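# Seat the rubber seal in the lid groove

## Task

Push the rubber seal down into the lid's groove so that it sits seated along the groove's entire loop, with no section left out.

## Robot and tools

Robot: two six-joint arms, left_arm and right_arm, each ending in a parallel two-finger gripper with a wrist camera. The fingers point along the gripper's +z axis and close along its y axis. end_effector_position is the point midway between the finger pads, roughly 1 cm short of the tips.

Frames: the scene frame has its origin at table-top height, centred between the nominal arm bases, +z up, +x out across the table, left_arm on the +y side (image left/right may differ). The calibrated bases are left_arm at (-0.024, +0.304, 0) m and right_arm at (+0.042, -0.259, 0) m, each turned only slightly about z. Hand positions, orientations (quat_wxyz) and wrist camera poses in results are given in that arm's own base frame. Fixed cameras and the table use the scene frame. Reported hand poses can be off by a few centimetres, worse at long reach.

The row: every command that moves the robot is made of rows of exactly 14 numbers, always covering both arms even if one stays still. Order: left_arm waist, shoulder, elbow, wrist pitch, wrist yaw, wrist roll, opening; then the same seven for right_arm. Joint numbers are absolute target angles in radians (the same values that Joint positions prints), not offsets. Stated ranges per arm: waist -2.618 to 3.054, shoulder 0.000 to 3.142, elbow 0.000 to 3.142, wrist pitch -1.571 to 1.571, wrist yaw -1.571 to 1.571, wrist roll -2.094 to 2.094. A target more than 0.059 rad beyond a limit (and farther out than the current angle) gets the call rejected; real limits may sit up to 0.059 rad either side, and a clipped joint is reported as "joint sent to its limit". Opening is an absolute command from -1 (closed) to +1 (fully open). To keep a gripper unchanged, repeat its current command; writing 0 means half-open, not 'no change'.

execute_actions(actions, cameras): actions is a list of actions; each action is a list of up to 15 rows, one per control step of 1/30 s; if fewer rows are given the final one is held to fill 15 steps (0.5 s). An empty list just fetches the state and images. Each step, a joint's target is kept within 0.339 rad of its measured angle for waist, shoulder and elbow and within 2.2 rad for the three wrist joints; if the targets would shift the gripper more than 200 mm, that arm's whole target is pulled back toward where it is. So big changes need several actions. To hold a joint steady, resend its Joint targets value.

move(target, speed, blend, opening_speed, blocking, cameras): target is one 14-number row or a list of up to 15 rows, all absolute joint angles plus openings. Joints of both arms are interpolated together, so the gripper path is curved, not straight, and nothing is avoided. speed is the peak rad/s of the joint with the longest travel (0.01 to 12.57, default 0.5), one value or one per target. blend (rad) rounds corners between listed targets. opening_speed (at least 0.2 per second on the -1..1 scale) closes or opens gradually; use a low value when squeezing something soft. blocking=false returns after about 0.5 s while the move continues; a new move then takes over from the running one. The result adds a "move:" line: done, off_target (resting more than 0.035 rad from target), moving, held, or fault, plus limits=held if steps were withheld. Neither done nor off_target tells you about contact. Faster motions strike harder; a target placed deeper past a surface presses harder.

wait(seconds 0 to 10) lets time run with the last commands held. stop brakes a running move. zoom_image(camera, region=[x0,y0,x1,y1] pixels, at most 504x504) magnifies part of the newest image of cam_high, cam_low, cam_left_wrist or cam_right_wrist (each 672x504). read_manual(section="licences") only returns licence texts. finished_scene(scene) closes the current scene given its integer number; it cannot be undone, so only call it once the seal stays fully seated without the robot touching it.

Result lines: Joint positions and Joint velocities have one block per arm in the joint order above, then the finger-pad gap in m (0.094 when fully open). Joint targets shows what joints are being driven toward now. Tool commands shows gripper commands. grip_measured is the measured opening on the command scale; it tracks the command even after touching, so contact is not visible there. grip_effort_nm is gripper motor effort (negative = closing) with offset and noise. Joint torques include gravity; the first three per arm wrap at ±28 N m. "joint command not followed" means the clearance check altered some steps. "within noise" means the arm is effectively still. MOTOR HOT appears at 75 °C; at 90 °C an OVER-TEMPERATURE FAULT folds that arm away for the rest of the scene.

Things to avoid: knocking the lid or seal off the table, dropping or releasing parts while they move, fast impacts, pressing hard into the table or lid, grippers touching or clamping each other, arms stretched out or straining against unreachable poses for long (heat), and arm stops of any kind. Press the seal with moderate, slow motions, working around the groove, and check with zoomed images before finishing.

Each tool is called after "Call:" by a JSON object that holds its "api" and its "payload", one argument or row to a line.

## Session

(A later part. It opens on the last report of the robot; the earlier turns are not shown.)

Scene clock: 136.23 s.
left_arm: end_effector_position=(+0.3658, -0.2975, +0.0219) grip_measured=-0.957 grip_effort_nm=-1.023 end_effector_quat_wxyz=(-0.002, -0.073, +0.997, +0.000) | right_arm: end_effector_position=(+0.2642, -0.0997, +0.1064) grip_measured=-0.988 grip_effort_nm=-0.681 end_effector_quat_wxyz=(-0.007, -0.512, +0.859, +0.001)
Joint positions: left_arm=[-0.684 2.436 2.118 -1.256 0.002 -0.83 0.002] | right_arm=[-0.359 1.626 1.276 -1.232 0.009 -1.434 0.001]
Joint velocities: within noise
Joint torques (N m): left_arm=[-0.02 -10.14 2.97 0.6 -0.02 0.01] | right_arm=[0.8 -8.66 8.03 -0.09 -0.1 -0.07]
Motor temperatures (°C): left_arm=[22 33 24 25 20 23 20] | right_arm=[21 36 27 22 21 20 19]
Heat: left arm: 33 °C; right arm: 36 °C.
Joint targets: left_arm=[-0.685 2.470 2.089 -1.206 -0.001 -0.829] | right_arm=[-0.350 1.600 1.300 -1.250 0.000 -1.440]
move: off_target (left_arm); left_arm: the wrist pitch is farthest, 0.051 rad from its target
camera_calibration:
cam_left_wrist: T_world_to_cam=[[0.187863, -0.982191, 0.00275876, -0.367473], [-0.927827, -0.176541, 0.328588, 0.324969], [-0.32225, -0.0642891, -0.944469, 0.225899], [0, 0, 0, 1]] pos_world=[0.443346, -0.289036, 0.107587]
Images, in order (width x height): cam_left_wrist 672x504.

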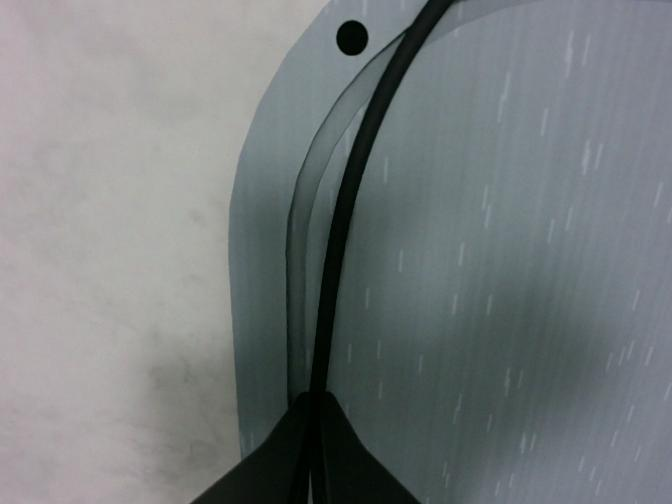

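Call:
{"api": "move", "payload": {
  "target": [
    [-0.686,2.47,2.09,-1.205,0,-0.82,-0.75,-0.35,1.6,1.3,-1.25,0,-1.44,-1],
    [-0.686,2.38,2.2,-1.4,0,-0.82,-0.75,-0.35,1.6,1.3,-1.25,0,-1.44,-1]
  ],
  "speed": 0.25,
  "opening_speed": 0.3,
  "cameras": ["cam_left_wrist"]
}}

Scene clock: 141.03 s.
left_arm: end_effector_position=(+0.3504, -0.2889, +0.0347) grip_measured=-0.753 grip_effort_nm=0.144 end_effector_quat_wxyz=(-0.029, -0.063, +0.997, +0.025) | right_arm: end_effector_position=(+0.2642, -0.0997, +0.1064) grip_measured=-0.988 grip_effort_nm=-0.681 end_effector_quat_wxyz=(-0.007, -0.512, +0.859, +0.001)
Joint positions: left_arm=[-0.69 2.437 2.169 -1.378 0.004 -0.816 0.012] | right_arm=[-0.359 1.626 1.276 -1.232 0.009 -1.434 0.001]
Joint velocities: within noise
Joint torques (N m): left_arm=[-0.17 -18.81 7.71 -0.27 -0.01 0.05] | right_arm=[0.81 -8.68 8.02 -0.09 -0.11 -0.05]
Motor temperatures (°C): left_arm=[22 35 24 24 20 23 20] | right_arm=[21 36 27 22 21 20 19]
Heat: left arm: 35 °C; right arm: 36 °C.
Joint targets: left_arm=[-0.692 2.382 2.200 -1.400 0.002 -0.812] | right_arm=[-0.350 1.600 1.300 -1.250 0.000 -1.440]
move: off_target (left_arm); left_arm: the shoulder is farthest, 0.057 rad from its target
camera_calibration:
cam_left_wrist: T_world_to_cam=[[0.166878, -0.984615, -0.0518189, -0.347606], [-0.910838, -0.174071, 0.374264, 0.301152], [-0.377526, -0.0152577, -0.925873, 0.266406], [0, 0, 0, 1]] pos_world=[0.432884, -0.285771, 0.115936]
Images, in order (width x height): cam_left_wrist 672x504.

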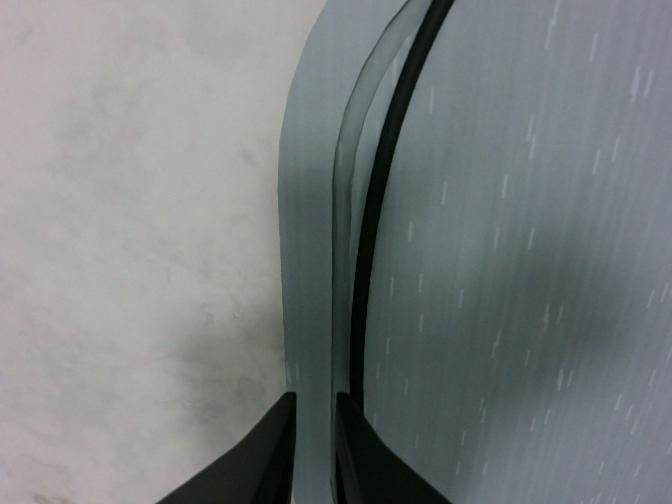

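Call:
{"api": "move", "payload": {
  "target": [
    [-0.686,2.2,2.25,-1.5,0,-0.82,-0.75,-0.35,1.6,1.3,-1.25,0,-1.44,-1],
    [0.1,1.8,1.6,-1.3,0,-0.2,-1,-0.35,1.6,1.3,-1.25,0,-1.44,-1]
  ],
  "speed": 0.8,
  "cameras": ["cam_high"]
}}

Call:
{"api": "zoom_image", "payload": {
  "camera": "cam_high",
  "region": [310, 160, 440, 280]
}}

Scene clock: 146.60 s.
left_arm: end_effector_position=(+0.3441, +0.0391, +0.1279) grip_measured=-0.990 grip_effort_nm=-0.549 end_effector_quat_wxyz=(+0.008, -0.161, +0.987, +0.001) | right_arm: end_effector_position=(+0.2642, -0.0997, +0.1064) grip_measured=-0.988 grip_effort_nm=-0.676 end_effector_quat_wxyz=(-0.007, -0.512, +0.859, +0.001)
Joint positions: left_arm=[0.109 1.84 1.613 -1.328 -0.002 -0.213 0] | right_arm=[-0.359 1.626 1.276 -1.232 0.009 -1.434 0.001]
Joint velocities: within noise
Joint torques (N m): left_arm=[-0.61 -12.68 4.21 0.4 0.02 0.08] | right_arm=[0.79 -8.65 8.01 -0.09 -0.09 -0.06]
Motor temperatures (°C): left_arm=[22 38 24 24 20 23 19] | right_arm=[21 36 27 22 21 20 19]
Heat: left arm: 38 °C; right arm: 36 °C.
Joint targets: left_arm=[0.102 1.799 1.600 -1.300 -0.001 -0.208] | right_arm=[-0.350 1.600 1.300 -1.250 0.000 -1.440]
move: off_target (left_arm); target 2's new numbers were sent with left_arm's shoulder 0.040 rad from that target; left_arm: the shoulder is farthest, 0.040 rad from its target
Images, in order (width x height): cam_high 672x504.

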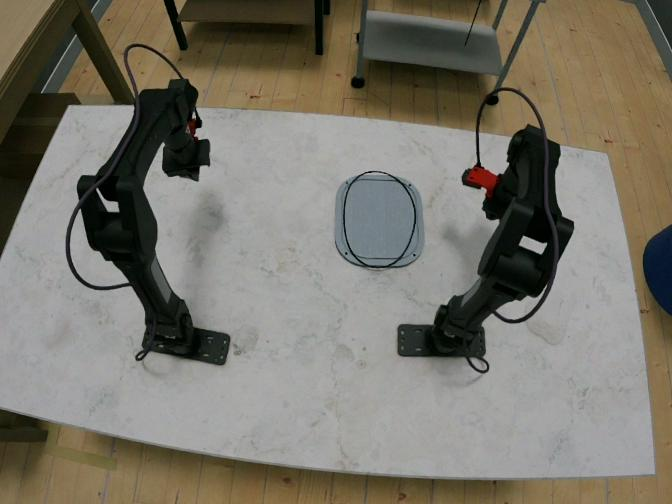

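Scaled by 3.877.

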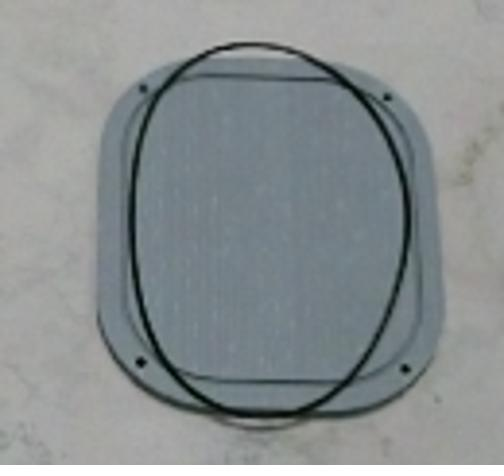

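Call:
{"api": "move", "payload": {
  "target": [
    [0.1,1.8,1.6,-1.3,0,-0.2,-1,0.12,1.65,1.25,-1.1,0,0.1,-0.6],
    [0.1,1.8,1.6,-1.3,0,-0.2,-1,0.177,1.79,1.14,-0.935,0,0.137,-0.6]
  ],
  "speed": 0.7,
  "cameras": ["cam_right_wrist"]
}}

Scene clock: 153.67 s.
left_arm: end_effector_position=(+0.3441, +0.0391, +0.1279) grip_measured=-0.990 grip_effort_nm=-0.549 end_effector_quat_wxyz=(+0.008, -0.157, +0.988, +0.001) | right_arm: end_effector_position=(+0.2956, +0.0572, +0.0278) grip_measured=-0.602 grip_effort_nm=0.071 end_effector_quat_wxyz=(-0.016, -0.032, +0.999, -0.001)
Joint positions: left_arm=[0.109 1.84 1.613 -1.328 -0.002 -0.206 0] | right_arm=[0.186 1.791 1.143 -0.955 -0.004 0.123 0.019]
Joint velocities: within noise
Joint torques (N m): left_arm=[-0.61 -12.52 4.22 0.42 0.04 0.07] | right_arm=[0.38 -7.69 5.38 0.2 -0.09 0.06]
Motor temperatures (°C): left_arm=[22 38 24 24 20 23 19] | right_arm=[21 36 27 22 21 20 19]
Heat: left arm: 38 °C; right arm: 36 °C.
Joint targets: left_arm=[0.102 1.800 1.600 -1.300 0.000 -0.199] | right_arm=[0.190 1.791 1.140 -0.936 -0.010 0.129]
move: off_target (left_arm); left_arm: the shoulder is farthest, 0.040 rad from its target
camera_calibration:
cam_right_wrist: T_world_to_cam=[[0.0720507, -0.997243, 0.0177574, 0.0285139], [-0.926389, -0.0603128, 0.371705, 0.312898], [-0.36961, -0.0432319, -0.928181, 0.239194], [0, 0, 0, 1]] pos_world=[0.376219, 0.0576479, 0.105203]
Images, in order (width x height): cam_right_wrist 672x504.

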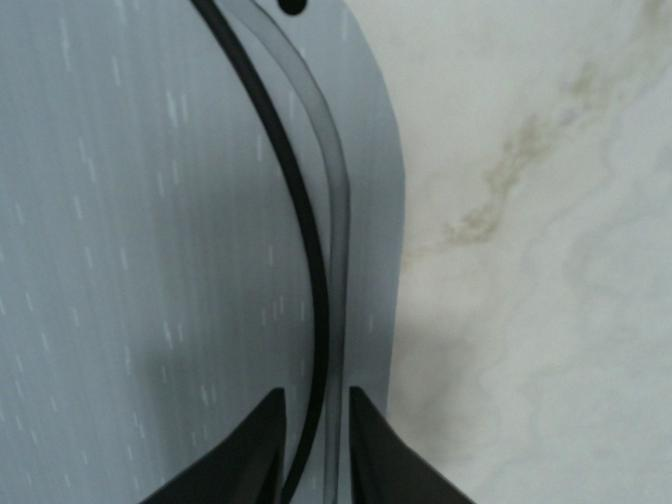

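Call:
{"api": "move", "payload": {
  "target": [
    [0.1,1.8,1.6,-1.3,0,-0.2,-1,0.14,1.73,1.27,-1.05,0,0.135,-1],
    [0.1,1.8,1.6,-1.3,0,-0.2,-1,0.17,1.74,1.27,-1.0,0,0.135,-1],
    [0.1,1.8,1.6,-1.3,0,-0.2,-1,0.17,1.88,1.17,-0.86,0,0.135,-1]
  ],
  "speed": 0.3,
  "cameras": ["cam_right_wrist"]
}}

Call:
{"api": "zoom_image", "payload": {
  "camera": "cam_right_wrist",
  "region": [220, 250, 420, 450]
}}

Scene clock: 164.20 s.
left_arm: end_effector_position=(+0.3441, +0.0391, +0.1279) grip_measured=-0.990 grip_effort_nm=-0.554 end_effector_quat_wxyz=(+0.008, -0.157, +0.988, +0.001) | right_arm: end_effector_position=(+0.3203, +0.0517, +0.0192) grip_measured=-0.987 grip_effort_nm=-0.681 end_effector_quat_wxyz=(+0.002, -0.013, +1.000, +0.000)
Joint positions: left_arm=[0.109 1.84 1.613 -1.328 -0.002 -0.206 0] | right_arm=[0.157 1.856 1.189 -0.901 -0.001 0.13 0.001]
Joint velocities: within noise
Joint torques (N m): left_arm=[-0.55 -12.52 4.23 0.41 0.02 0.06] | right_arm=[0.66 -6.41 4.07 0.5 0.02 0.06]
Motor temperatures (°C): left_arm=[22 38 23 24 20 23 19] | right_arm=[21 35 26 22 21 20 19]
Heat: left arm: 38 °C; right arm: 35 °C.
Joint targets: left_arm=[0.102 1.800 1.600 -1.300 0.000 -0.200] | right_arm=[0.164 1.880 1.170 -0.860 0.003 0.136]
move: off_target (left_arm, right_arm); left_arm: the shoulder is farthest, 0.040 rad from its target; right_arm: the wrist pitch is farthest, 0.041 rad from its target
camera_calibration:
cam_right_wrist: T_world_to_cam=[[0.0347416, -0.999255, 0.0168282, 0.0334998], [-0.940532, -0.0269972, 0.338631, 0.342125], [-0.337924, -0.027592, -0.940769, 0.229311], [0, 0, 0, 1]] pos_world=[0.398105, 0.0490383, 0.099311]
Images, in order (width x height): cam_right_wrist 672x504.

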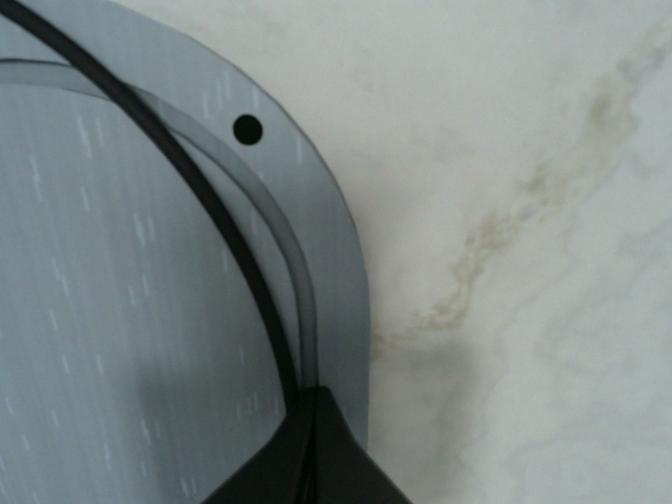

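Scaled by 2.520.

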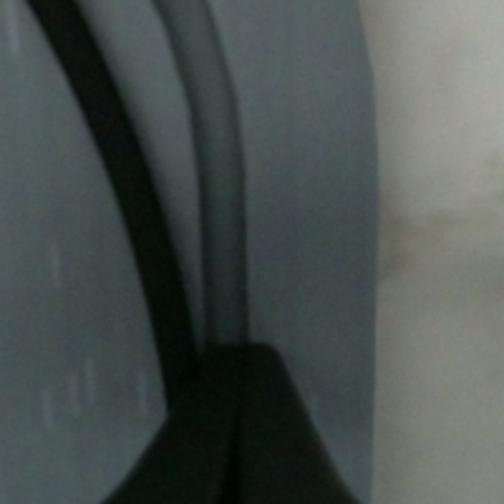

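Call:
{"api": "move", "payload": {
  "target": [
    [0.1,1.8,1.6,-1.3,0,-0.2,-1,0.1,1.73,1.27,-1.05,0,0.135,-1],
    [0.1,1.8,1.6,-1.3,0,-0.2,-1,0.167,1.74,1.27,-1.0,0,0.135,-1],
    [0.1,1.8,1.6,-1.3,0,-0.2,-1,0.167,1.88,1.17,-0.86,0,0.135,-1],
    [0.1,1.8,1.6,-1.3,0,-0.2,-1,0.135,1.89,1.17,-0.85,0,0.12,-1]
  ],
  "speed": 0.25,
  "cameras": ["cam_right_wrist"]
}}

Call:
{"api": "zoom_image", "payload": {
  "camera": "cam_right_wrist",
  "region": [220, 250, 420, 450]
}}

Scene clock: 170.90 s.
left_arm: end_effector_position=(+0.3441, +0.0391, +0.1279) grip_measured=-0.990 grip_effort_nm=-0.549 end_effector_quat_wxyz=(+0.008, -0.157, +0.988, +0.001) | right_arm: end_effector_position=(+0.3222, +0.0479, +0.0196) grip_measured=-0.987 grip_effort_nm=-0.686 end_effector_quat_wxyz=(+0.003, -0.006, +1.000, +0.008)
Joint positions: left_arm=[0.109 1.84 1.613 -1.328 -0.002 -0.206 0] | right_arm=[0.137 1.856 1.191 -0.898 -0.014 0.124 0.001]
Joint velocities: within noise
Joint torques (N m): left_arm=[-0.72 -12.53 4.23 0.41 0.03 0.06] | right_arm=[-0.68 -5.71 4.03 0.57 0.11 -0.04]
Motor temperatures (°C): left_arm=[22 38 23 24 20 23 19] | right_arm=[21 35 26 22 21 20 19]
Heat: left arm: 38 °C; right arm: 35 °C.
Joint targets: left_arm=[0.100 1.800 1.600 -1.300 0.000 -0.200] | right_arm=[0.130 1.889 1.171 -0.850 -0.003 0.120]
move: off_target (left_arm, right_arm); left_arm: the shoulder is farthest, 0.040 rad from its target; right_arm: the wrist pitch is farthest, 0.048 rad from its target
camera_calibration:
cam_right_wrist: T_world_to_cam=[[0.0209656, -0.999777, 0.00261986, 0.0343913], [-0.941742, -0.0188686, 0.335807, 0.343801], [-0.335682, -0.0095076, -0.941927, 0.228614], [0, 0, 0, 1]] pos_world=[0.399792, 0.0430442, 0.0997967]
Images, in order (width x height): cam_right_wrist 672x504.

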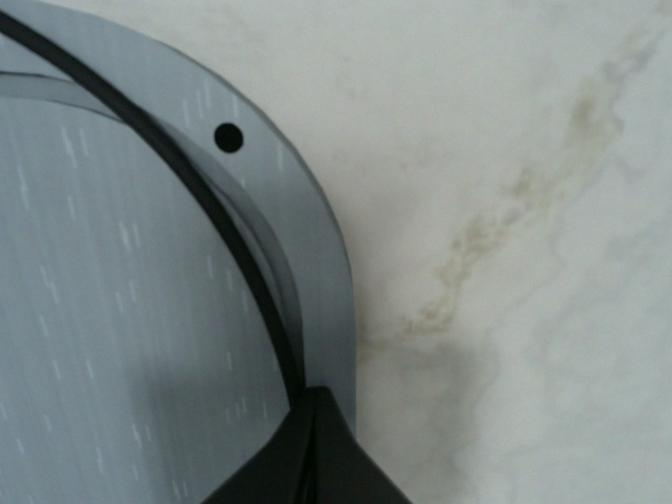

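Scaled by 2.520.

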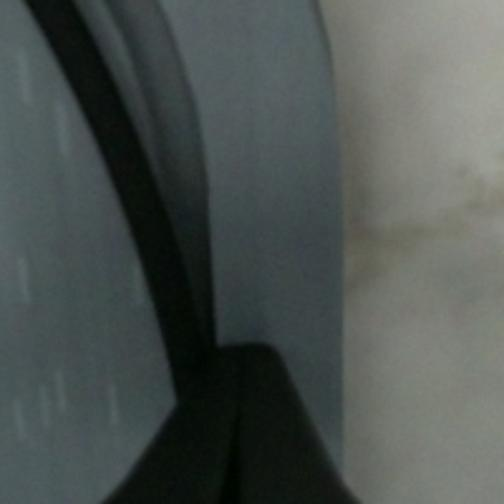

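Call:
{"api": "move", "payload": {
  "target": [
    [0.1,1.8,1.6,-1.3,0,-0.2,-1,0.14,1.7,1.3,-1.1,0,0.1,-1],
    [0.1,1.8,1.6,-1.3,0,-0.2,-1,0.1,1.7,1.3,-1.1,0,-1.45,-1],
    [0.1,1.8,1.6,-1.3,0,-0.2,-1,0.152,1.75,1.26,-0.98,0,-1.45,-1]
  ],
  "speed": 0.6,
  "cameras": ["cam_right_wrist"]
}}

Scene clock: 178.83 s.
left_arm: end_effector_position=(+0.3441, +0.0391, +0.1279) grip_measured=-0.990 grip_effort_nm=-0.545 end_effector_quat_wxyz=(+0.008, -0.157, +0.988, +0.001) | right_arm: end_effector_position=(+0.3319, +0.0526, +0.0751) grip_measured=-0.987 grip_effort_nm=-0.686 end_effector_quat_wxyz=(-0.040, +0.715, -0.697, +0.036)
Joint positions: left_arm=[0.109 1.84 1.613 -1.328 -0.002 -0.206 0] | right_arm=[0.16 1.738 1.27 -0.996 0.01 -1.436 0.001]
Joint velocities: within noise
Joint torques (N m): left_arm=[-0.77 -12.56 4.23 0.41 0.04 0.06] | right_arm=[0.36 -6.72 5.14 0.47 0 -0.05]
Motor temperatures (°C): left_arm=[22 38 23 23 20 23 19] | right_arm=[21 35 26 22 21 20 19]
Heat: left arm: 38 °C; right arm: 35 °C.
Joint targets: left_arm=[0.100 1.800 1.600 -1.300 0.000 -0.200] | right_arm=[0.164 1.750 1.259 -0.980 0.011 -1.442]
move: off_target (left_arm); left_arm: the shoulder is farthest, 0.040 rad from its target
camera_calibration:
cam_right_wrist: T_world_to_cam=[[0.991596, 0.0321548, 0.125309, -0.346952], [-0.0118758, -0.941905, 0.335671, 0.0742445], [0.128823, -0.334338, -0.933607, 0.146611], [0, 0, 0, 1]] pos_world=[0.326031, 0.130105, 0.155432]
Images, in order (width x height): cam_right_wrist 672x504.

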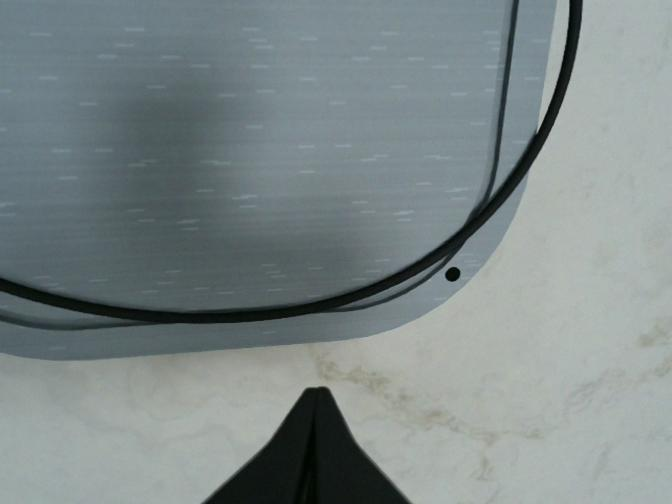

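Call:
{"api": "move", "payload": {
  "target": [
    [0.1,1.8,1.6,-1.3,0,-0.2,-1,0.1,1.7,1.25,-1.03,0,-1.44,-1],
    [0.1,1.8,1.6,-1.3,0,-0.2,-1,0.158,1.71,1.2,-0.95,0,-1.44,-1],
    [0.1,1.8,1.6,-1.3,0,-0.2,-1,0.158,1.849,1.105,-0.839,0,-1.44,-1]
  ],
  "speed": 0.3,
  "cameras": ["cam_right_wrist"]
}}

Call:
{"api": "zoom_image", "payload": {
  "camera": "cam_right_wrist",
  "region": [100, 250, 500, 450]
}}

Scene clock: 184.87 s.
left_arm: end_effector_position=(+0.3441, +0.0391, +0.1279) grip_measured=-0.990 grip_effort_nm=-0.549 end_effector_quat_wxyz=(+0.008, -0.157, +0.988, +0.001) | right_arm: end_effector_position=(+0.3102, +0.0470, +0.0193) grip_measured=-0.988 grip_effort_nm=-0.672 end_effector_quat_wxyz=(-0.001, +0.713, -0.701, +0.006)
Joint positions: left_arm=[0.109 1.84 1.613 -1.328 -0.002 -0.206 0] | right_arm=[0.152 1.813 1.134 -0.882 0.009 -1.436 0.001]
Joint velocities: within noise
Joint torques (N m): left_arm=[-0.77 -12.52 4.25 0.41 0.04 0.06] | right_arm=[0.27 -4.97 3.4 0.52 -0.12 -0.04]
Motor temperatures (°C): left_arm=[22 38 23 23 20 23 19] | right_arm=[21 35 26 22 21 20 19]
Heat: left arm: 38 °C; right arm: 35 °C.
Joint targets: left_arm=[0.100 1.800 1.600 -1.300 0.000 -0.200] | right_arm=[0.155 1.849 1.105 -0.840 -0.001 -1.440]
move: off_target (left_arm, right_arm); left_arm: the shoulder is farthest, 0.040 rad from its target; right_arm: the wrist pitch is farthest, 0.043 rad from its target
camera_calibration:
cam_right_wrist: T_world_to_cam=[[0.999277, 0.0256736, 0.0280262, -0.318437], [0.0143076, -0.937231, 0.348416, 0.0788358], [0.0352121, -0.347763, -0.936921, 0.125158], [0, 0, 0, 1]] pos_world=[0.312672, 0.125588, 0.0987203]
Images, in order (width x height): cam_right_wrist 672x504.

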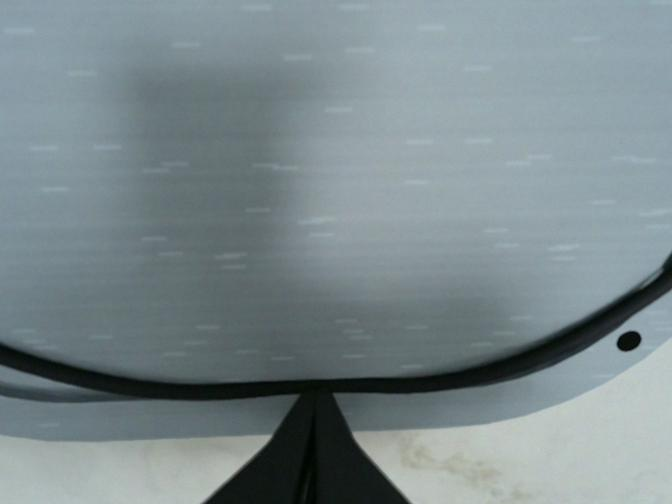

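Scaled by 1.260.

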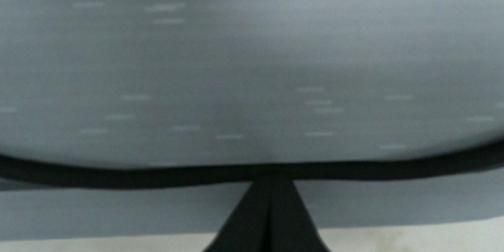

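Call:
{"api": "move", "payload": {
  "target": [
    [0.1,1.8,1.6,-1.3,0,-0.2,-1,0.12,1.7,1.2,-0.97,0,-1.44,-1],
    [0.1,1.8,1.6,-1.3,0,-0.2,-1,0.169,1.72,1.17,-0.93,0,-1.44,-1],
    [0.1,1.8,1.6,-1.3,0,-0.2,-1,0.169,1.846,1.105,-0.838,0,-1.44,-1],
    [0.1,1.8,1.6,-1.3,0,-0.2,-1,0.12,1.69,1.14,-0.94,0,-1.435,-1],
    [0.1,1.8,1.6,-1.3,0,-0.2,-1,0.173,1.7,1.12,-0.92,0,-1.435,-1],
    [0.1,1.8,1.6,-1.3,0,-0.2,-1,0.173,1.811,1.062,-0.829,0,-1.435,-1]
  ],
  "speed": 0.3,
  "cameras": ["cam_right_wrist"]
}}

Call:
{"api": "zoom_image", "payload": {
  "camera": "cam_right_wrist",
  "region": [100, 250, 500, 450]
}}

Scene clock: 205.80 s.
left_arm: end_effector_position=(+0.3441, +0.0391, +0.1279) grip_measured=-0.990 grip_effort_nm=-0.549 end_effector_quat_wxyz=(+0.008, -0.157, +0.988, +0.001) | right_arm: end_effector_position=(+0.3010, +0.0536, +0.0198) grip_measured=-0.988 grip_effort_nm=-0.686 end_effector_quat_wxyz=(-0.007, +0.721, -0.693, +0.006)
Joint positions: left_arm=[0.109 1.84 1.613 -1.328 -0.002 -0.206 0] | right_arm=[0.173 1.776 1.089 -0.866 0.001 -1.436 0.001]
Joint velocities: within noise
Joint torques (N m): left_arm=[-0.73 -12.55 4.21 0.41 0.05 0.05] | right_arm=[0.13 -4.82 3.48 0.49 -0.01 0]
Motor temperatures (°C): left_arm=[22 39 23 23 20 23 19] | right_arm=[21 33 25 22 21 20 19]
Heat: left arm: 39 °C; right arm: 33 °C.
Joint targets: left_arm=[0.100 1.800 1.600 -1.300 0.000 -0.200] | right_arm=[0.175 1.811 1.063 -0.828 0.001 -1.435]
move: off_target (left_arm, right_arm); left_arm: the shoulder is farthest, 0.040 rad from its target; right_arm: the wrist pitch is farthest, 0.037 rad from its target
camera_calibration:
cam_right_wrist: T_world_to_cam=[[0.998243, 0.0469078, 0.0362031, -0.310321], [0.0318285, -0.939843, 0.340121, 0.0799742], [0.0499795, -0.338371, -0.939685, 0.12323], [0, 0, 0, 1]] pos_world=[0.301071, 0.131417, 0.0998314]
Images, in order (width x height): cam_right_wrist 672x504.

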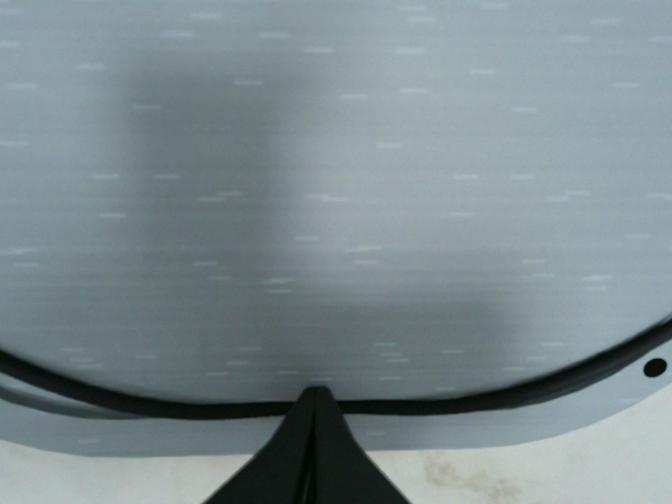

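Scaled by 1.260.

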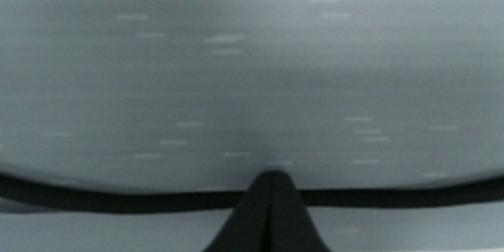

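Call:
{"api": "move", "payload": {
  "target": [
    [0.1,1.8,1.6,-1.3,0,-0.2,-1,0.13,1.66,1.1,-0.93,0,-1.43,-1],
    [0.1,1.8,1.6,-1.3,0,-0.2,-1,0.178,1.67,1.08,-0.91,0,-1.43,-1],
    [0.1,1.8,1.6,-1.3,0,-0.2,-1,0.178,1.777,1.021,-0.821,0,-1.43,-1],
    [0.1,1.8,1.6,-1.3,0,-0.2,-1,0.13,1.63,1.06,-0.93,0,-1.425,-1],
    [0.1,1.8,1.6,-1.3,0,-0.2,-1,0.183,1.64,1.04,-0.91,0,-1.425,-1],
    [0.1,1.8,1.6,-1.3,0,-0.2,-1,0.183,1.743,0.98,-0.814,0,-1.425,-1],
    [0.1,1.8,1.6,-1.3,0,-0.2,-1,0.14,1.59,1.02,-0.93,0,-1.42,-1],
    [0.1,1.8,1.6,-1.3,0,-0.2,-1,0.188,1.6,1.0,-0.91,0,-1.42,-1],
    [0.1,1.8,1.6,-1.3,0,-0.2,-1,0.188,1.708,0.939,-0.809,0,-1.42,-1]
  ],
  "speed": 0.3,
  "cameras": ["cam_right_wrist"]
}}

Call:
{"api": "zoom_image", "payload": {
  "camera": "cam_right_wrist",
  "region": [100, 250, 500, 450]
}}

Scene clock: 216.63 s.
left_arm: end_effector_position=(+0.3445, +0.0391, +0.1279) grip_measured=-0.990 grip_effort_nm=-0.549 end_effector_quat_wxyz=(+0.009, -0.157, +0.988, +0.001) | right_arm: end_effector_position=(+0.2695, +0.0506, +0.0198) grip_measured=-0.988 grip_effort_nm=-0.676 end_effector_quat_wxyz=(-0.004, +0.720, -0.694, +0.003)
Joint positions: left_arm=[0.109 1.84 1.613 -1.326 -0.002 -0.206 0] | right_arm=[0.183 1.672 0.967 -0.856 0.001 -1.424 0.001]
Joint velocities: within noise
Joint torques (N m): left_arm=[-0.81 -12.52 4.22 0.41 0.04 0.06] | right_arm=[0.44 -3.67 3.19 0.58 -0.02 0.03]
Motor temperatures (°C): left_arm=[22 39 23 23 20 23 19] | right_arm=[21 34 25 22 21 20 19]
Heat: left arm: 39 °C; right arm: 34 °C.
Joint targets: left_arm=[0.100 1.800 1.600 -1.299 0.000 -0.200] | right_arm=[0.188 1.708 0.938 -0.809 0.000 -1.420]
move: off_target (left_arm, right_arm); left_arm: the shoulder is farthest, 0.040 rad from its target; right_arm: the wrist pitch is farthest, 0.047 rad from its target
camera_calibration:
cam_right_wrist: T_world_to_cam=[[0.998664, 0.0439857, 0.027114, -0.278565], [0.0321135, -0.939442, 0.341201, 0.0781106], [0.04048, -0.339875, -0.939599, 0.126458], [0, 0, 0, 1]] pos_world=[0.270566, 0.128613, 0.0997213]
Images, in order (width x height): cam_right_wrist 672x504.

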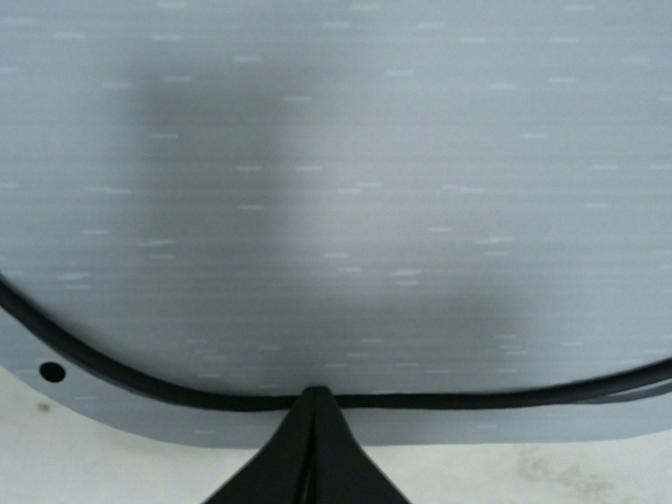

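Scaled by 1.260.

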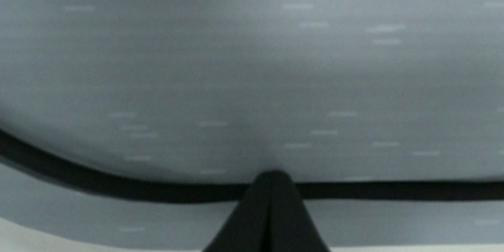

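Call:
{"api": "move", "payload": {
  "target": [
    [0.1,1.8,1.6,-1.3,0,-0.2,-1,0.16,1.52,0.95,-0.93,0,-1.3,-1],
    [0.1,1.8,1.6,-1.3,0,-0.2,-1,0.205,1.53,0.93,-0.91,0,-1.23,-1],
    [0.1,1.8,1.6,-1.3,0,-0.2,-1,0.205,1.636,0.861,-0.804,0,-1.23,-1],
    [0.1,1.8,1.6,-1.3,0,-0.2,-1,0.19,1.48,0.91,-0.93,0,-1.03,-1],
    [0.1,1.8,1.6,-1.3,0,-0.2,-1,0.231,1.48,0.89,-0.91,0,-0.96,-1],
    [0.1,1.8,1.6,-1.3,0,-0.2,-1,0.231,1.588,0.814,-0.804,0,-0.96,-1]
  ],
  "speed": 0.3,
  "cameras": ["cam_right_wrist"]
}}

Call:
{"api": "zoom_image", "payload": {
  "camera": "cam_right_wrist",
  "region": [100, 250, 500, 450]
}}

Scene clock: 225.83 s.
left_arm: end_effector_position=(+0.3445, +0.0391, +0.1279) grip_measured=-0.990 grip_effort_nm=-0.554 end_effector_quat_wxyz=(+0.009, -0.157, +0.988, +0.001) | right_arm: end_effector_position=(+0.2359, +0.0531, +0.0200) grip_measured=-0.988 grip_effort_nm=-0.681 end_effector_quat_wxyz=(+0.001, -0.559, +0.829, -0.004)
Joint positions: left_arm=[0.109 1.84 1.613 -1.326 -0.002 -0.206 0] | right_arm=[0.223 1.555 0.845 -0.856 0.007 -0.965 0.001]
Joint velocities: within noise
Joint torques (N m): left_arm=[-0.75 -12.55 4.18 0.39 0.03 0.07] | right_arm=[0.62 -2.82 2.82 0.6 -0.09 0.06]
Motor temperatures (°C): left_arm=[22 39 23 23 20 23 20] | right_arm=[21 33 25 22 21 20 19]
Heat: left arm: 39 °C; right arm: 33 °C.
Joint targets: left_arm=[0.100 1.800 1.600 -1.300 0.000 -0.200] | right_arm=[0.230 1.588 0.814 -0.805 0.000 -0.960]
move: off_target (left_arm, right_arm); left_arm: the shoulder is farthest, 0.040 rad from its target; right_arm: the wrist pitch is farthest, 0.052 rad from its target
camera_calibration:
cam_right_wrist: T_world_to_cam=[[0.930285, -0.365944, 0.0255883, -0.207179], [-0.351848, -0.870362, 0.344489, 0.16828], [-0.103793, -0.329477, -0.938441, 0.162384], [0, 0, 0, 1]] pos_world=[0.268799, 0.124151, 0.0997188]
Images, in order (width x height): cam_right_wrist 672x504.

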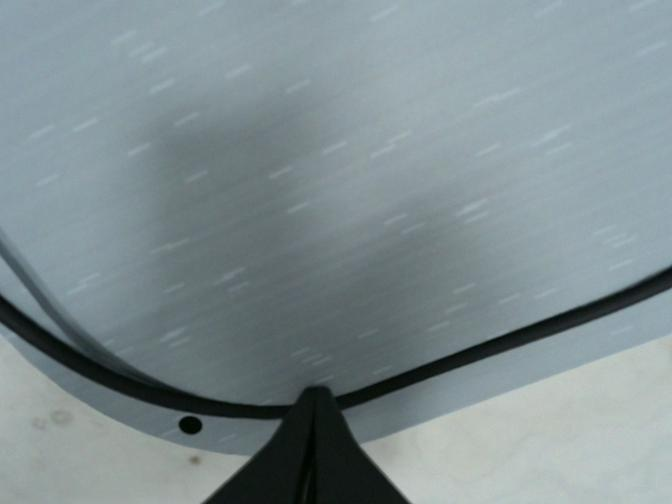

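Scaled by 1.260.

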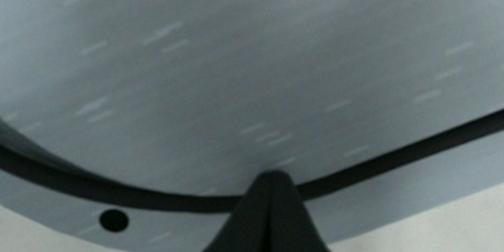

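Call:
{"api": "move", "payload": {
  "target": [
    [0.1,1.8,1.6,-1.3,0,-0.2,-1,0.21,1.45,0.88,-0.93,0,-0.85,-1],
    [0.1,1.8,1.6,-1.3,0,-0.2,-1,0.256,1.46,0.87,-0.91,0,-0.798,-1],
    [0.1,1.8,1.6,-1.3,0,-0.2,-1,0.256,1.564,0.79,-0.804,0,-0.798,-1],
    [0.1,1.8,1.6,-1.3,0,-0.2,-1,0.24,1.43,0.86,-0.93,0,-0.65,-1],
    [0.1,1.8,1.6,-1.3,0,-0.2,-1,0.287,1.44,0.84,-0.91,0,-0.611,-1],
    [0.1,1.8,1.6,-1.3,0,-0.2,-1,0.287,1.541,0.768,-0.805,0,-0.611,-1]
  ],
  "speed": 0.3,
  "cameras": ["cam_right_wrist"]
}}

Call:
{"api": "zoom_image", "payload": {
  "camera": "cam_right_wrist",
  "region": [100, 250, 500, 450]
}}

Scene clock: 235.03 s.
left_arm: end_effector_position=(+0.3445, +0.0391, +0.1279) grip_measured=-0.990 grip_effort_nm=-0.549 end_effector_quat_wxyz=(+0.009, -0.157, +0.988, +0.001) | right_arm: end_effector_position=(+0.2207, +0.0646, +0.0196) grip_measured=-0.988 grip_effort_nm=-0.681 end_effector_quat_wxyz=(+0.003, -0.435, +0.901, -0.002)
Joint positions: left_arm=[0.109 1.84 1.613 -1.326 -0.002 -0.206 0] | right_arm=[0.282 1.509 0.799 -0.855 0.003 -0.617 0.001]
Joint velocities: within noise
Joint torques (N m): left_arm=[-0.75 -12.55 4.27 0.39 0.03 0.06] | right_arm=[0.58 -2.41 2.96 0.6 -0.1 0.04]
Motor temperatures (°C): left_arm=[22 40 23 23 20 23 20] | right_arm=[21 33 25 22 21 20 19]
Heat: left arm: 40 °C; right arm: 33 °C.
Joint targets: left_arm=[0.100 1.800 1.600 -1.300 0.000 -0.200] | right_arm=[0.289 1.542 0.767 -0.805 -0.005 -0.612]
move: off_target (left_arm, right_arm); left_arm: the shoulder is farthest, 0.040 rad from its target; right_arm: the wrist pitch is farthest, 0.050 rad from its target
camera_calibration:
cam_right_wrist: T_world_to_cam=[[0.787759, -0.615537, 0.0234552, -0.14124], [-0.585679, -0.736665, 0.33809, 0.216239], [-0.190828, -0.280071, -0.940821, 0.180283], [0, 0, 0, 1]] pos_world=[0.272313, 0.122849, 0.0998183]
Images, in order (width x height): cam_right_wrist 672x504.

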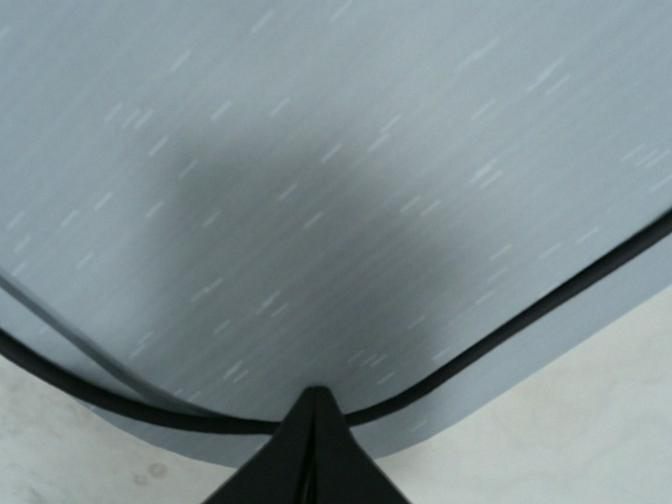

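Scaled by 1.260.

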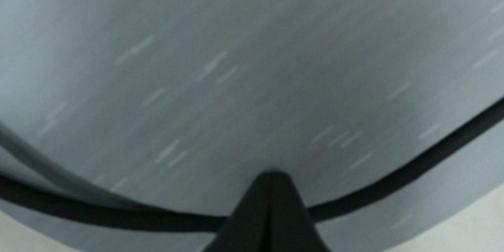

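Call:
{"api": "move", "payload": {
  "target": [
    [0.1,1.8,1.6,-1.3,0,-0.2,-1,0.27,1.41,0.84,-0.93,0,-0.46,-1],
    [0.1,1.8,1.6,-1.3,0,-0.2,-1,0.32,1.42,0.83,-0.91,0,-0.419,-1],
    [0.1,1.8,1.6,-1.3,0,-0.2,-1,0.32,1.523,0.753,-0.806,0,-0.419,-1],
    [0.1,1.8,1.6,-1.3,0,-0.2,-1,0.3,1.4,0.83,-0.93,0,-0.28,-1],
    [0.1,1.8,1.6,-1.3,0,-0.2,-1,0.355,1.41,0.82,-0.91,0,-0.245,-1],
    [0.1,1.8,1.6,-1.3,0,-0.2,-1,0.355,1.513,0.743,-0.806,0,-0.245,-1]
  ],
  "speed": 0.3,
  "cameras": ["cam_right_wrist"]
}}

Call:
{"api": "zoom_image", "payload": {
  "camera": "cam_right_wrist",
  "region": [100, 250, 500, 450]
}}

Scene clock: 242.03 s.
left_arm: end_effector_position=(+0.3445, +0.0391, +0.1279) grip_measured=-0.990 grip_effort_nm=-0.549 end_effector_quat_wxyz=(+0.009, -0.157, +0.988, +0.001) | right_arm: end_effector_position=(+0.2107, +0.0768, +0.0197) grip_measured=-0.988 grip_effort_nm=-0.672 end_effector_quat_wxyz=(+0.006, -0.298, +0.954, -0.002)
Joint positions: left_arm=[0.109 1.84 1.613 -1.326 -0.002 -0.206 0] | right_arm=[0.348 1.481 0.775 -0.853 0.004 -0.258 0.001]
Joint velocities: within noise
Joint torques (N m): left_arm=[-0.81 -12.57 4.22 0.4 0.04 0.07] | right_arm=[0.55 -2.25 3.03 0.59 -0.05 0.03]
Motor temperatures (°C): left_arm=[22 40 23 23 20 23 20] | right_arm=[21 32 25 22 21 20 19]
Heat: left arm: 40 °C; right arm: 32 °C.
Joint targets: left_arm=[0.100 1.800 1.600 -1.300 0.000 -0.200] | right_arm=[0.355 1.513 0.743 -0.806 0.001 -0.252]
move: off_target (left_arm, right_arm); left_arm: the shoulder is farthest, 0.040 rad from its target; right_arm: the wrist pitch is farthest, 0.047 rad from its target
camera_calibration:
cam_right_wrist: T_world_to_cam=[[0.576296, -0.816874, 0.0245002, -0.0658911], [-0.775265, -0.536965, 0.332613, 0.243943], [-0.258547, -0.210678, -0.942745, 0.190874], [0, 0, 0, 1]] pos_world=[0.276443, 0.117377, 0.100421]
Images, in order (width x height): cam_right_wrist 672x504.

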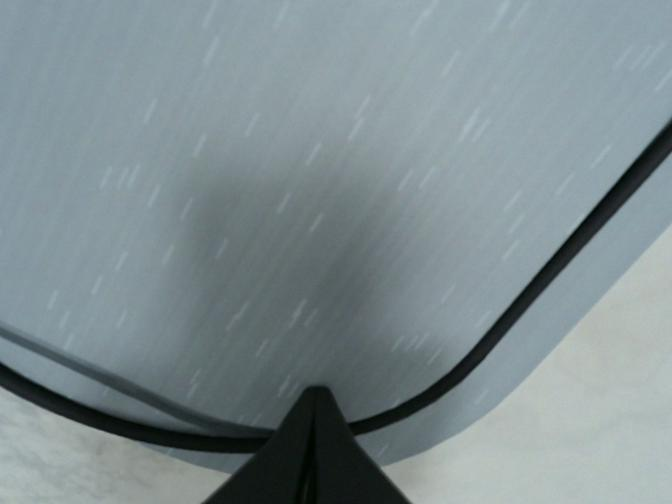

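Scaled by 1.260.

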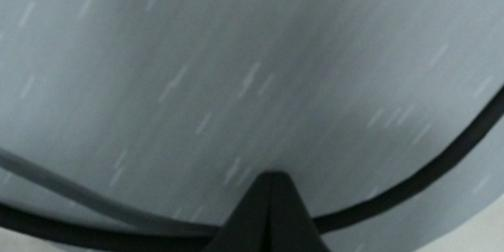

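Call:
{"api": "move", "payload": {
  "target": [
    [0.1,1.8,1.6,-1.3,0,-0.2,-1,0.34,1.39,0.83,-0.93,0,-0.15,-1],
    [0.1,1.8,1.6,-1.3,0,-0.2,-1,0.388,1.4,0.82,-0.91,0,-0.107,-1],
    [0.1,1.8,1.6,-1.3,0,-0.2,-1,0.388,1.507,0.739,-0.807,0,-0.107,-1]
  ],
  "speed": 0.3,
  "cameras": ["cam_right_wrist"]
}}

Call:
{"api": "zoom_image", "payload": {
  "camera": "cam_right_wrist",
  "region": [100, 250, 500, 500]
}}

Scene clock: 250.93 s.
left_arm: end_effector_position=(+0.3445, +0.0391, +0.1279) grip_measured=-0.990 grip_effort_nm=-0.554 end_effector_quat_wxyz=(+0.009, -0.157, +0.988, +0.001) | right_arm: end_effector_position=(+0.2071, +0.0822, +0.0199) grip_measured=-0.988 grip_effort_nm=-0.676 end_effector_quat_wxyz=(+0.006, -0.245, +0.970, -0.004)
Joint positions: left_arm=[0.109 1.84 1.613 -1.326 -0.002 -0.206 0] | right_arm=[0.381 1.475 0.77 -0.855 0.009 -0.114 0.001]
Joint velocities: within noise
Joint torques (N m): left_arm=[-0.77 -12.52 4.22 0.39 0.04 0.07] | right_arm=[0.64 -2.25 3.04 0.58 -0.06 0.02]
Motor temperatures (°C): left_arm=[22 40 23 23 20 23 20] | right_arm=[21 32 25 22 21 20 19]
Heat: left arm: 40 °C; right arm: 32 °C.
Joint targets: left_arm=[0.100 1.800 1.600 -1.300 0.000 -0.200] | right_arm=[0.388 1.506 0.739 -0.808 0.004 -0.107]
move: off_target (left_arm, right_arm); left_arm: the shoulder is farthest, 0.040 rad from its target; right_arm: the wrist pitch is farthest, 0.048 rad from its target
camera_calibration:
cam_right_wrist: T_world_to_cam=[[0.481327, -0.876106, 0.0276263, -0.0348135], [-0.831026, -0.446083, 0.332274, 0.248075], [-0.278784, -0.182891, -0.942778, 0.193143], [0, 0, 0, 1]] pos_world=[0.276758, 0.115486, 0.100624]
Images, in order (width x height): cam_right_wrist 672x504.

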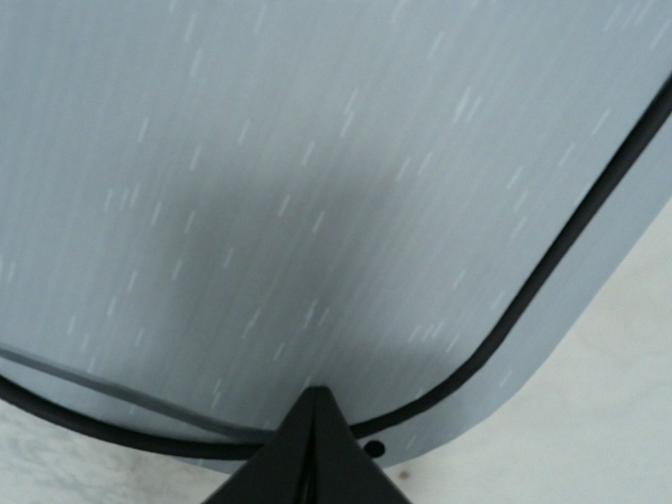

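Scaled by 1.260.

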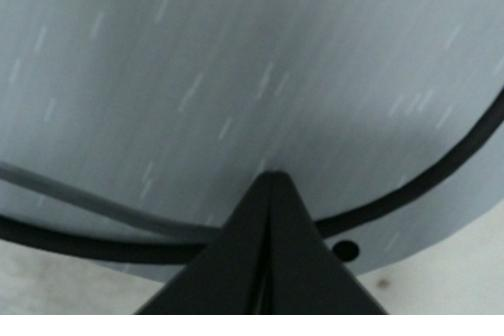

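Call:
{"api": "move", "payload": {
  "target": [
    [0.1,1.8,1.6,-1.3,0,-0.2,-1,0.28,1.39,0.82,-0.93,0,-0.4,-1],
    [0.1,1.8,1.6,-1.3,0,-0.2,-1,0.337,1.39,0.81,-0.91,0,-0.403,-1],
    [0.1,1.8,1.6,-1.3,0,-0.2,-1,0.337,1.499,0.73,-0.808,0,-0.403,-1],
    [0.1,1.8,1.6,-1.3,0,-0.2,-1,0.32,1.38,0.81,-0.93,0,-0.25,-1],
    [0.1,1.8,1.6,-1.3,0,-0.2,-1,0.376,1.38,0.8,-0.91,0,-0.224,-1],
    [0.1,1.8,1.6,-1.3,0,-0.2,-1,0.376,1.488,0.72,-0.809,0,-0.224,-1]
  ],
  "speed": 0.3,
  "cameras": ["cam_right_wrist"]
}}

Call:
{"api": "zoom_image", "payload": {
  "camera": "cam_right_wrist",
  "region": [100, 250, 500, 500]
}}

Scene clock: 262.00 s.
left_arm: end_effector_position=(+0.3445, +0.0391, +0.1279) grip_measured=-0.990 grip_effort_nm=-0.549 end_effector_quat_wxyz=(+0.009, -0.157, +0.988, +0.001) | right_arm: end_effector_position=(+0.2040, +0.0814, +0.0198) grip_measured=-0.988 grip_effort_nm=-0.672 end_effector_quat_wxyz=(+0.008, -0.296, +0.955, +0.004)
Joint positions: left_arm=[0.109 1.84 1.613 -1.326 -0.002 -0.206 0] | right_arm=[0.37 1.457 0.753 -0.85 -0.007 -0.23 0.001]
Joint velocities: within noise
Joint torques (N m): left_arm=[-0.79 -12.56 4.26 0.38 0.03 0.08] | right_arm=[0.54 -2.03 2.97 0.54 -0.01 0.08]
Motor temperatures (°C): left_arm=[22 40 23 22 20 23 20] | right_arm=[21 32 25 22 21 20 19]
Heat: left arm: 40 °C; right arm: 32 °C.
Joint targets: left_arm=[0.100 1.800 1.600 -1.300 0.000 -0.200] | right_arm=[0.376 1.489 0.721 -0.809 -0.005 -0.224]
move: off_target (left_arm, right_arm); left_arm: the shoulder is farthest, 0.040 rad from its target; right_arm: the wrist pitch is farthest, 0.041 rad from its target
camera_calibration:
cam_right_wrist: T_world_to_cam=[[0.57137, -0.820551, 0.015269, -0.0566962], [-0.779064, -0.536443, 0.324481, 0.242184], [-0.258062, -0.197294, -0.945769, 0.18898], [0, 0, 0, 1]] pos_world=[0.26984, 0.120681, 0.101013]
Images, in order (width x height): cam_right_wrist 672x504.

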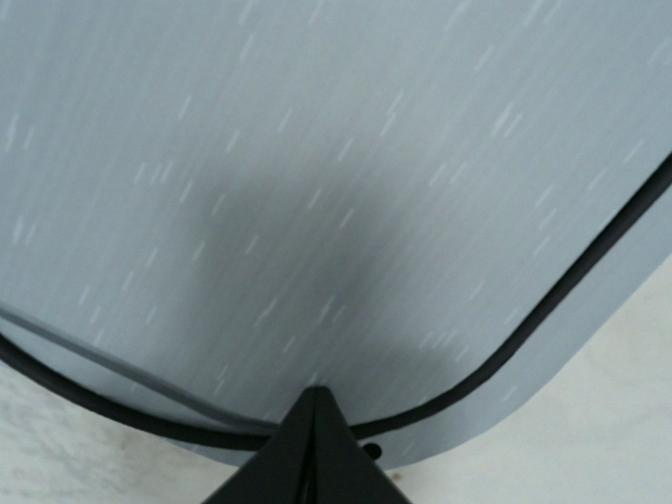

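Scaled by 1.260.

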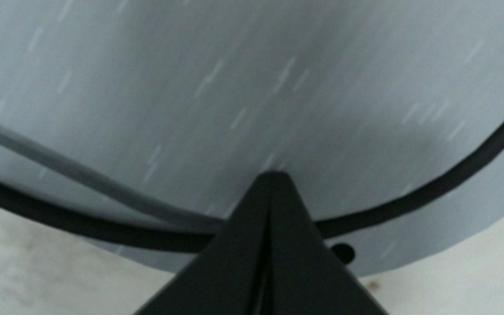

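Call:
{"api": "move", "payload": {
  "target": [
    [0.1,1.8,1.6,-1.3,0,-0.2,-1,0.36,1.36,0.81,-0.93,0,-0.05,-1],
    [0.1,1.8,1.6,-1.3,0,-0.2,-1,0.421,1.35,0.77,-0.91,0,-0.005,-1],
    [0.1,1.8,1.6,-1.3,0,-0.2,-1,0.421,1.452,0.695,-0.815,0,-0.005,-1],
    [0.1,1.8,1.6,-1.3,0,-0.2,-1,0.421,1.49,0.755,-0.815,0,-0.005,-1]
  ],
  "speed": 0.2,
  "cameras": ["cam_right_wrist"]
}}

Call:
{"api": "zoom_image", "payload": {
  "camera": "cam_right_wrist",
  "region": [100, 250, 500, 500]
}}

Scene clock: 270.90 s.
left_arm: end_effector_position=(+0.3445, +0.0391, +0.1279) grip_measured=-0.990 grip_effort_nm=-0.549 end_effector_quat_wxyz=(+0.009, -0.157, +0.988, +0.001) | right_arm: end_effector_position=(+0.1970, +0.0890, +0.0204) grip_measured=-0.988 grip_effort_nm=-0.681 end_effector_quat_wxyz=(+0.000, -0.210, +0.978, +0.003)
Joint positions: left_arm=[0.109 1.84 1.613 -1.326 -0.002 -0.206 0] | right_arm=[0.414 1.457 0.756 -0.869 -0.007 -0.009 0.001]
Joint velocities: within noise
Joint torques (N m): left_arm=[-0.77 -12.52 4.26 0.39 0.03 0.07] | right_arm=[0.57 -1.96 5.45 0.61 0.05 0.06]
Motor temperatures (°C): left_arm=[22 41 23 22 20 23 20] | right_arm=[21 31 25 22 21 20 19]
Heat: left arm: 41 °C; right arm: 31 °C.
Joint targets: left_arm=[0.100 1.800 1.600 -1.300 0.000 -0.200] | right_arm=[0.421 1.489 0.755 -0.816 -0.001 -0.004]
move: off_target (left_arm, right_arm); left_arm: the shoulder is farthest, 0.040 rad from its target; right_arm: the wrist pitch is farthest, 0.054 rad from its target
camera_calibration:
cam_right_wrist: T_world_to_cam=[[0.418697, -0.908058, 0.0111039, -0.00855491], [-0.855626, -0.390364, 0.339882, 0.242386], [-0.304298, -0.151808, -0.940403, 0.19427], [0, 0, 0, 1]] pos_world=[0.270089, 0.116342, 0.100405]
Images, in order (width x height): cam_right_wrist 672x504.

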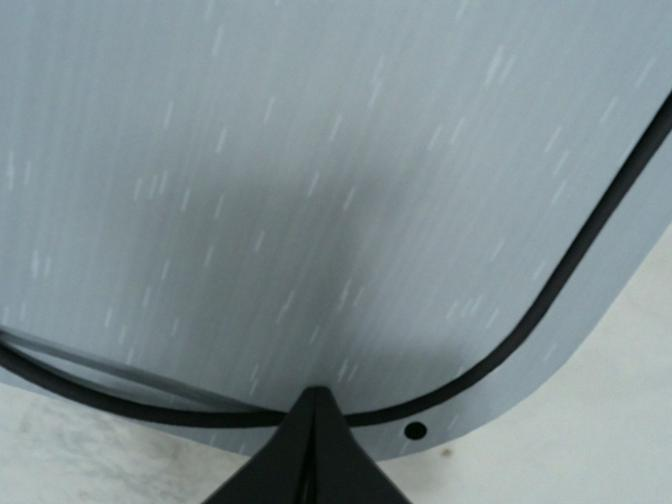

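Scaled by 1.260.

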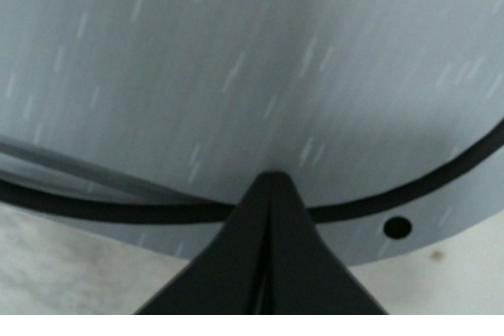

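Call:
{"api": "move", "payload": {
  "target": [
    [0.1,1.8,1.6,-1.3,0,-0.2,-1,0.42,1.36,0.8,-0.93,0,0.15,-1],
    [0.1,1.8,1.6,-1.3,0,-0.2,-1,0.474,1.36,0.78,-0.91,0,0.22,-1],
    [0.1,1.8,1.6,-1.3,0,-0.2,-1,0.474,1.456,0.698,-0.815,0,0.226,-1],
    [0.1,1.8,1.6,-1.3,0,-0.2,-1,0.474,1.49,0.755,-0.815,0,0.226,-1],
    [0.1,1.8,1.6,-1.3,0,-0.2,-1,0.474,1.505,0.75,-0.8,0,0.226,-1]
  ],
  "speed": 0.2,
  "cameras": ["cam_right_wrist"]
}}

Call:
{"api": "zoom_image", "payload": {
  "camera": "cam_right_wrist",
  "region": [100, 250, 500, 500]
}}

Scene clock: 278.03 s.
left_arm: end_effector_position=(+0.3445, +0.0391, +0.1279) grip_measured=-0.990 grip_effort_nm=-0.549 end_effector_quat_wxyz=(+0.009, -0.157, +0.988, +0.001) | right_arm: end_effector_position=(+0.1947, +0.0987, +0.0199) grip_measured=-0.988 grip_effort_nm=-0.672 end_effector_quat_wxyz=(+0.001, -0.120, +0.993, +0.003)
Joint positions: left_arm=[0.109 1.84 1.613 -1.326 -0.002 -0.206 0] | right_arm=[0.46 1.465 0.761 -0.864 -0.005 0.219 0.001]
Joint velocities: within noise
Joint torques (N m): left_arm=[-0.72 -12.53 4.23 0.39 0.04 0.08] | right_arm=[0.65 -1.39 4.66 0.72 0.06 0.06]
Motor temperatures (°C): left_arm=[22 41 23 22 20 23 20] | right_arm=[21 31 25 22 21 20 19]
Heat: left arm: 41 °C; right arm: 31 °C.
Joint targets: left_arm=[0.100 1.800 1.600 -1.300 0.000 -0.200] | right_arm=[0.468 1.505 0.750 -0.799 0.002 0.226]
move: off_target (left_arm, right_arm); left_arm: the shoulder is farthest, 0.040 rad from its target; right_arm: the wrist pitch is farthest, 0.064 rad from its target
camera_calibration:
cam_right_wrist: T_world_to_cam=[[0.246899, -0.968966, 0.012032, 0.0406274], [-0.912436, -0.228278, 0.339632, 0.239333], [-0.326345, -0.0948332, -0.940481, 0.193284], [0, 0, 0, 1]] pos_world=[0.271423, 0.112331, 0.100006]
Images, in order (width x height): cam_right_wrist 672x504.

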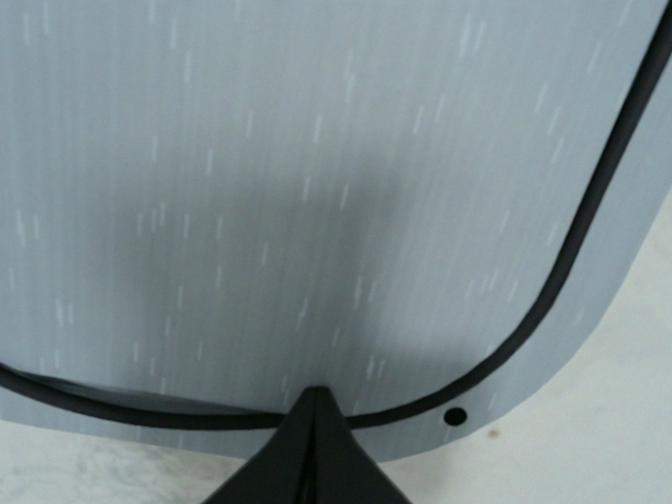

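Scaled by 1.260.

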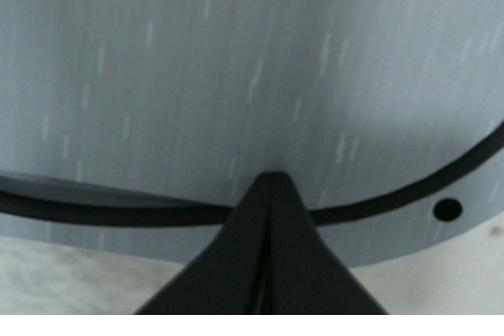

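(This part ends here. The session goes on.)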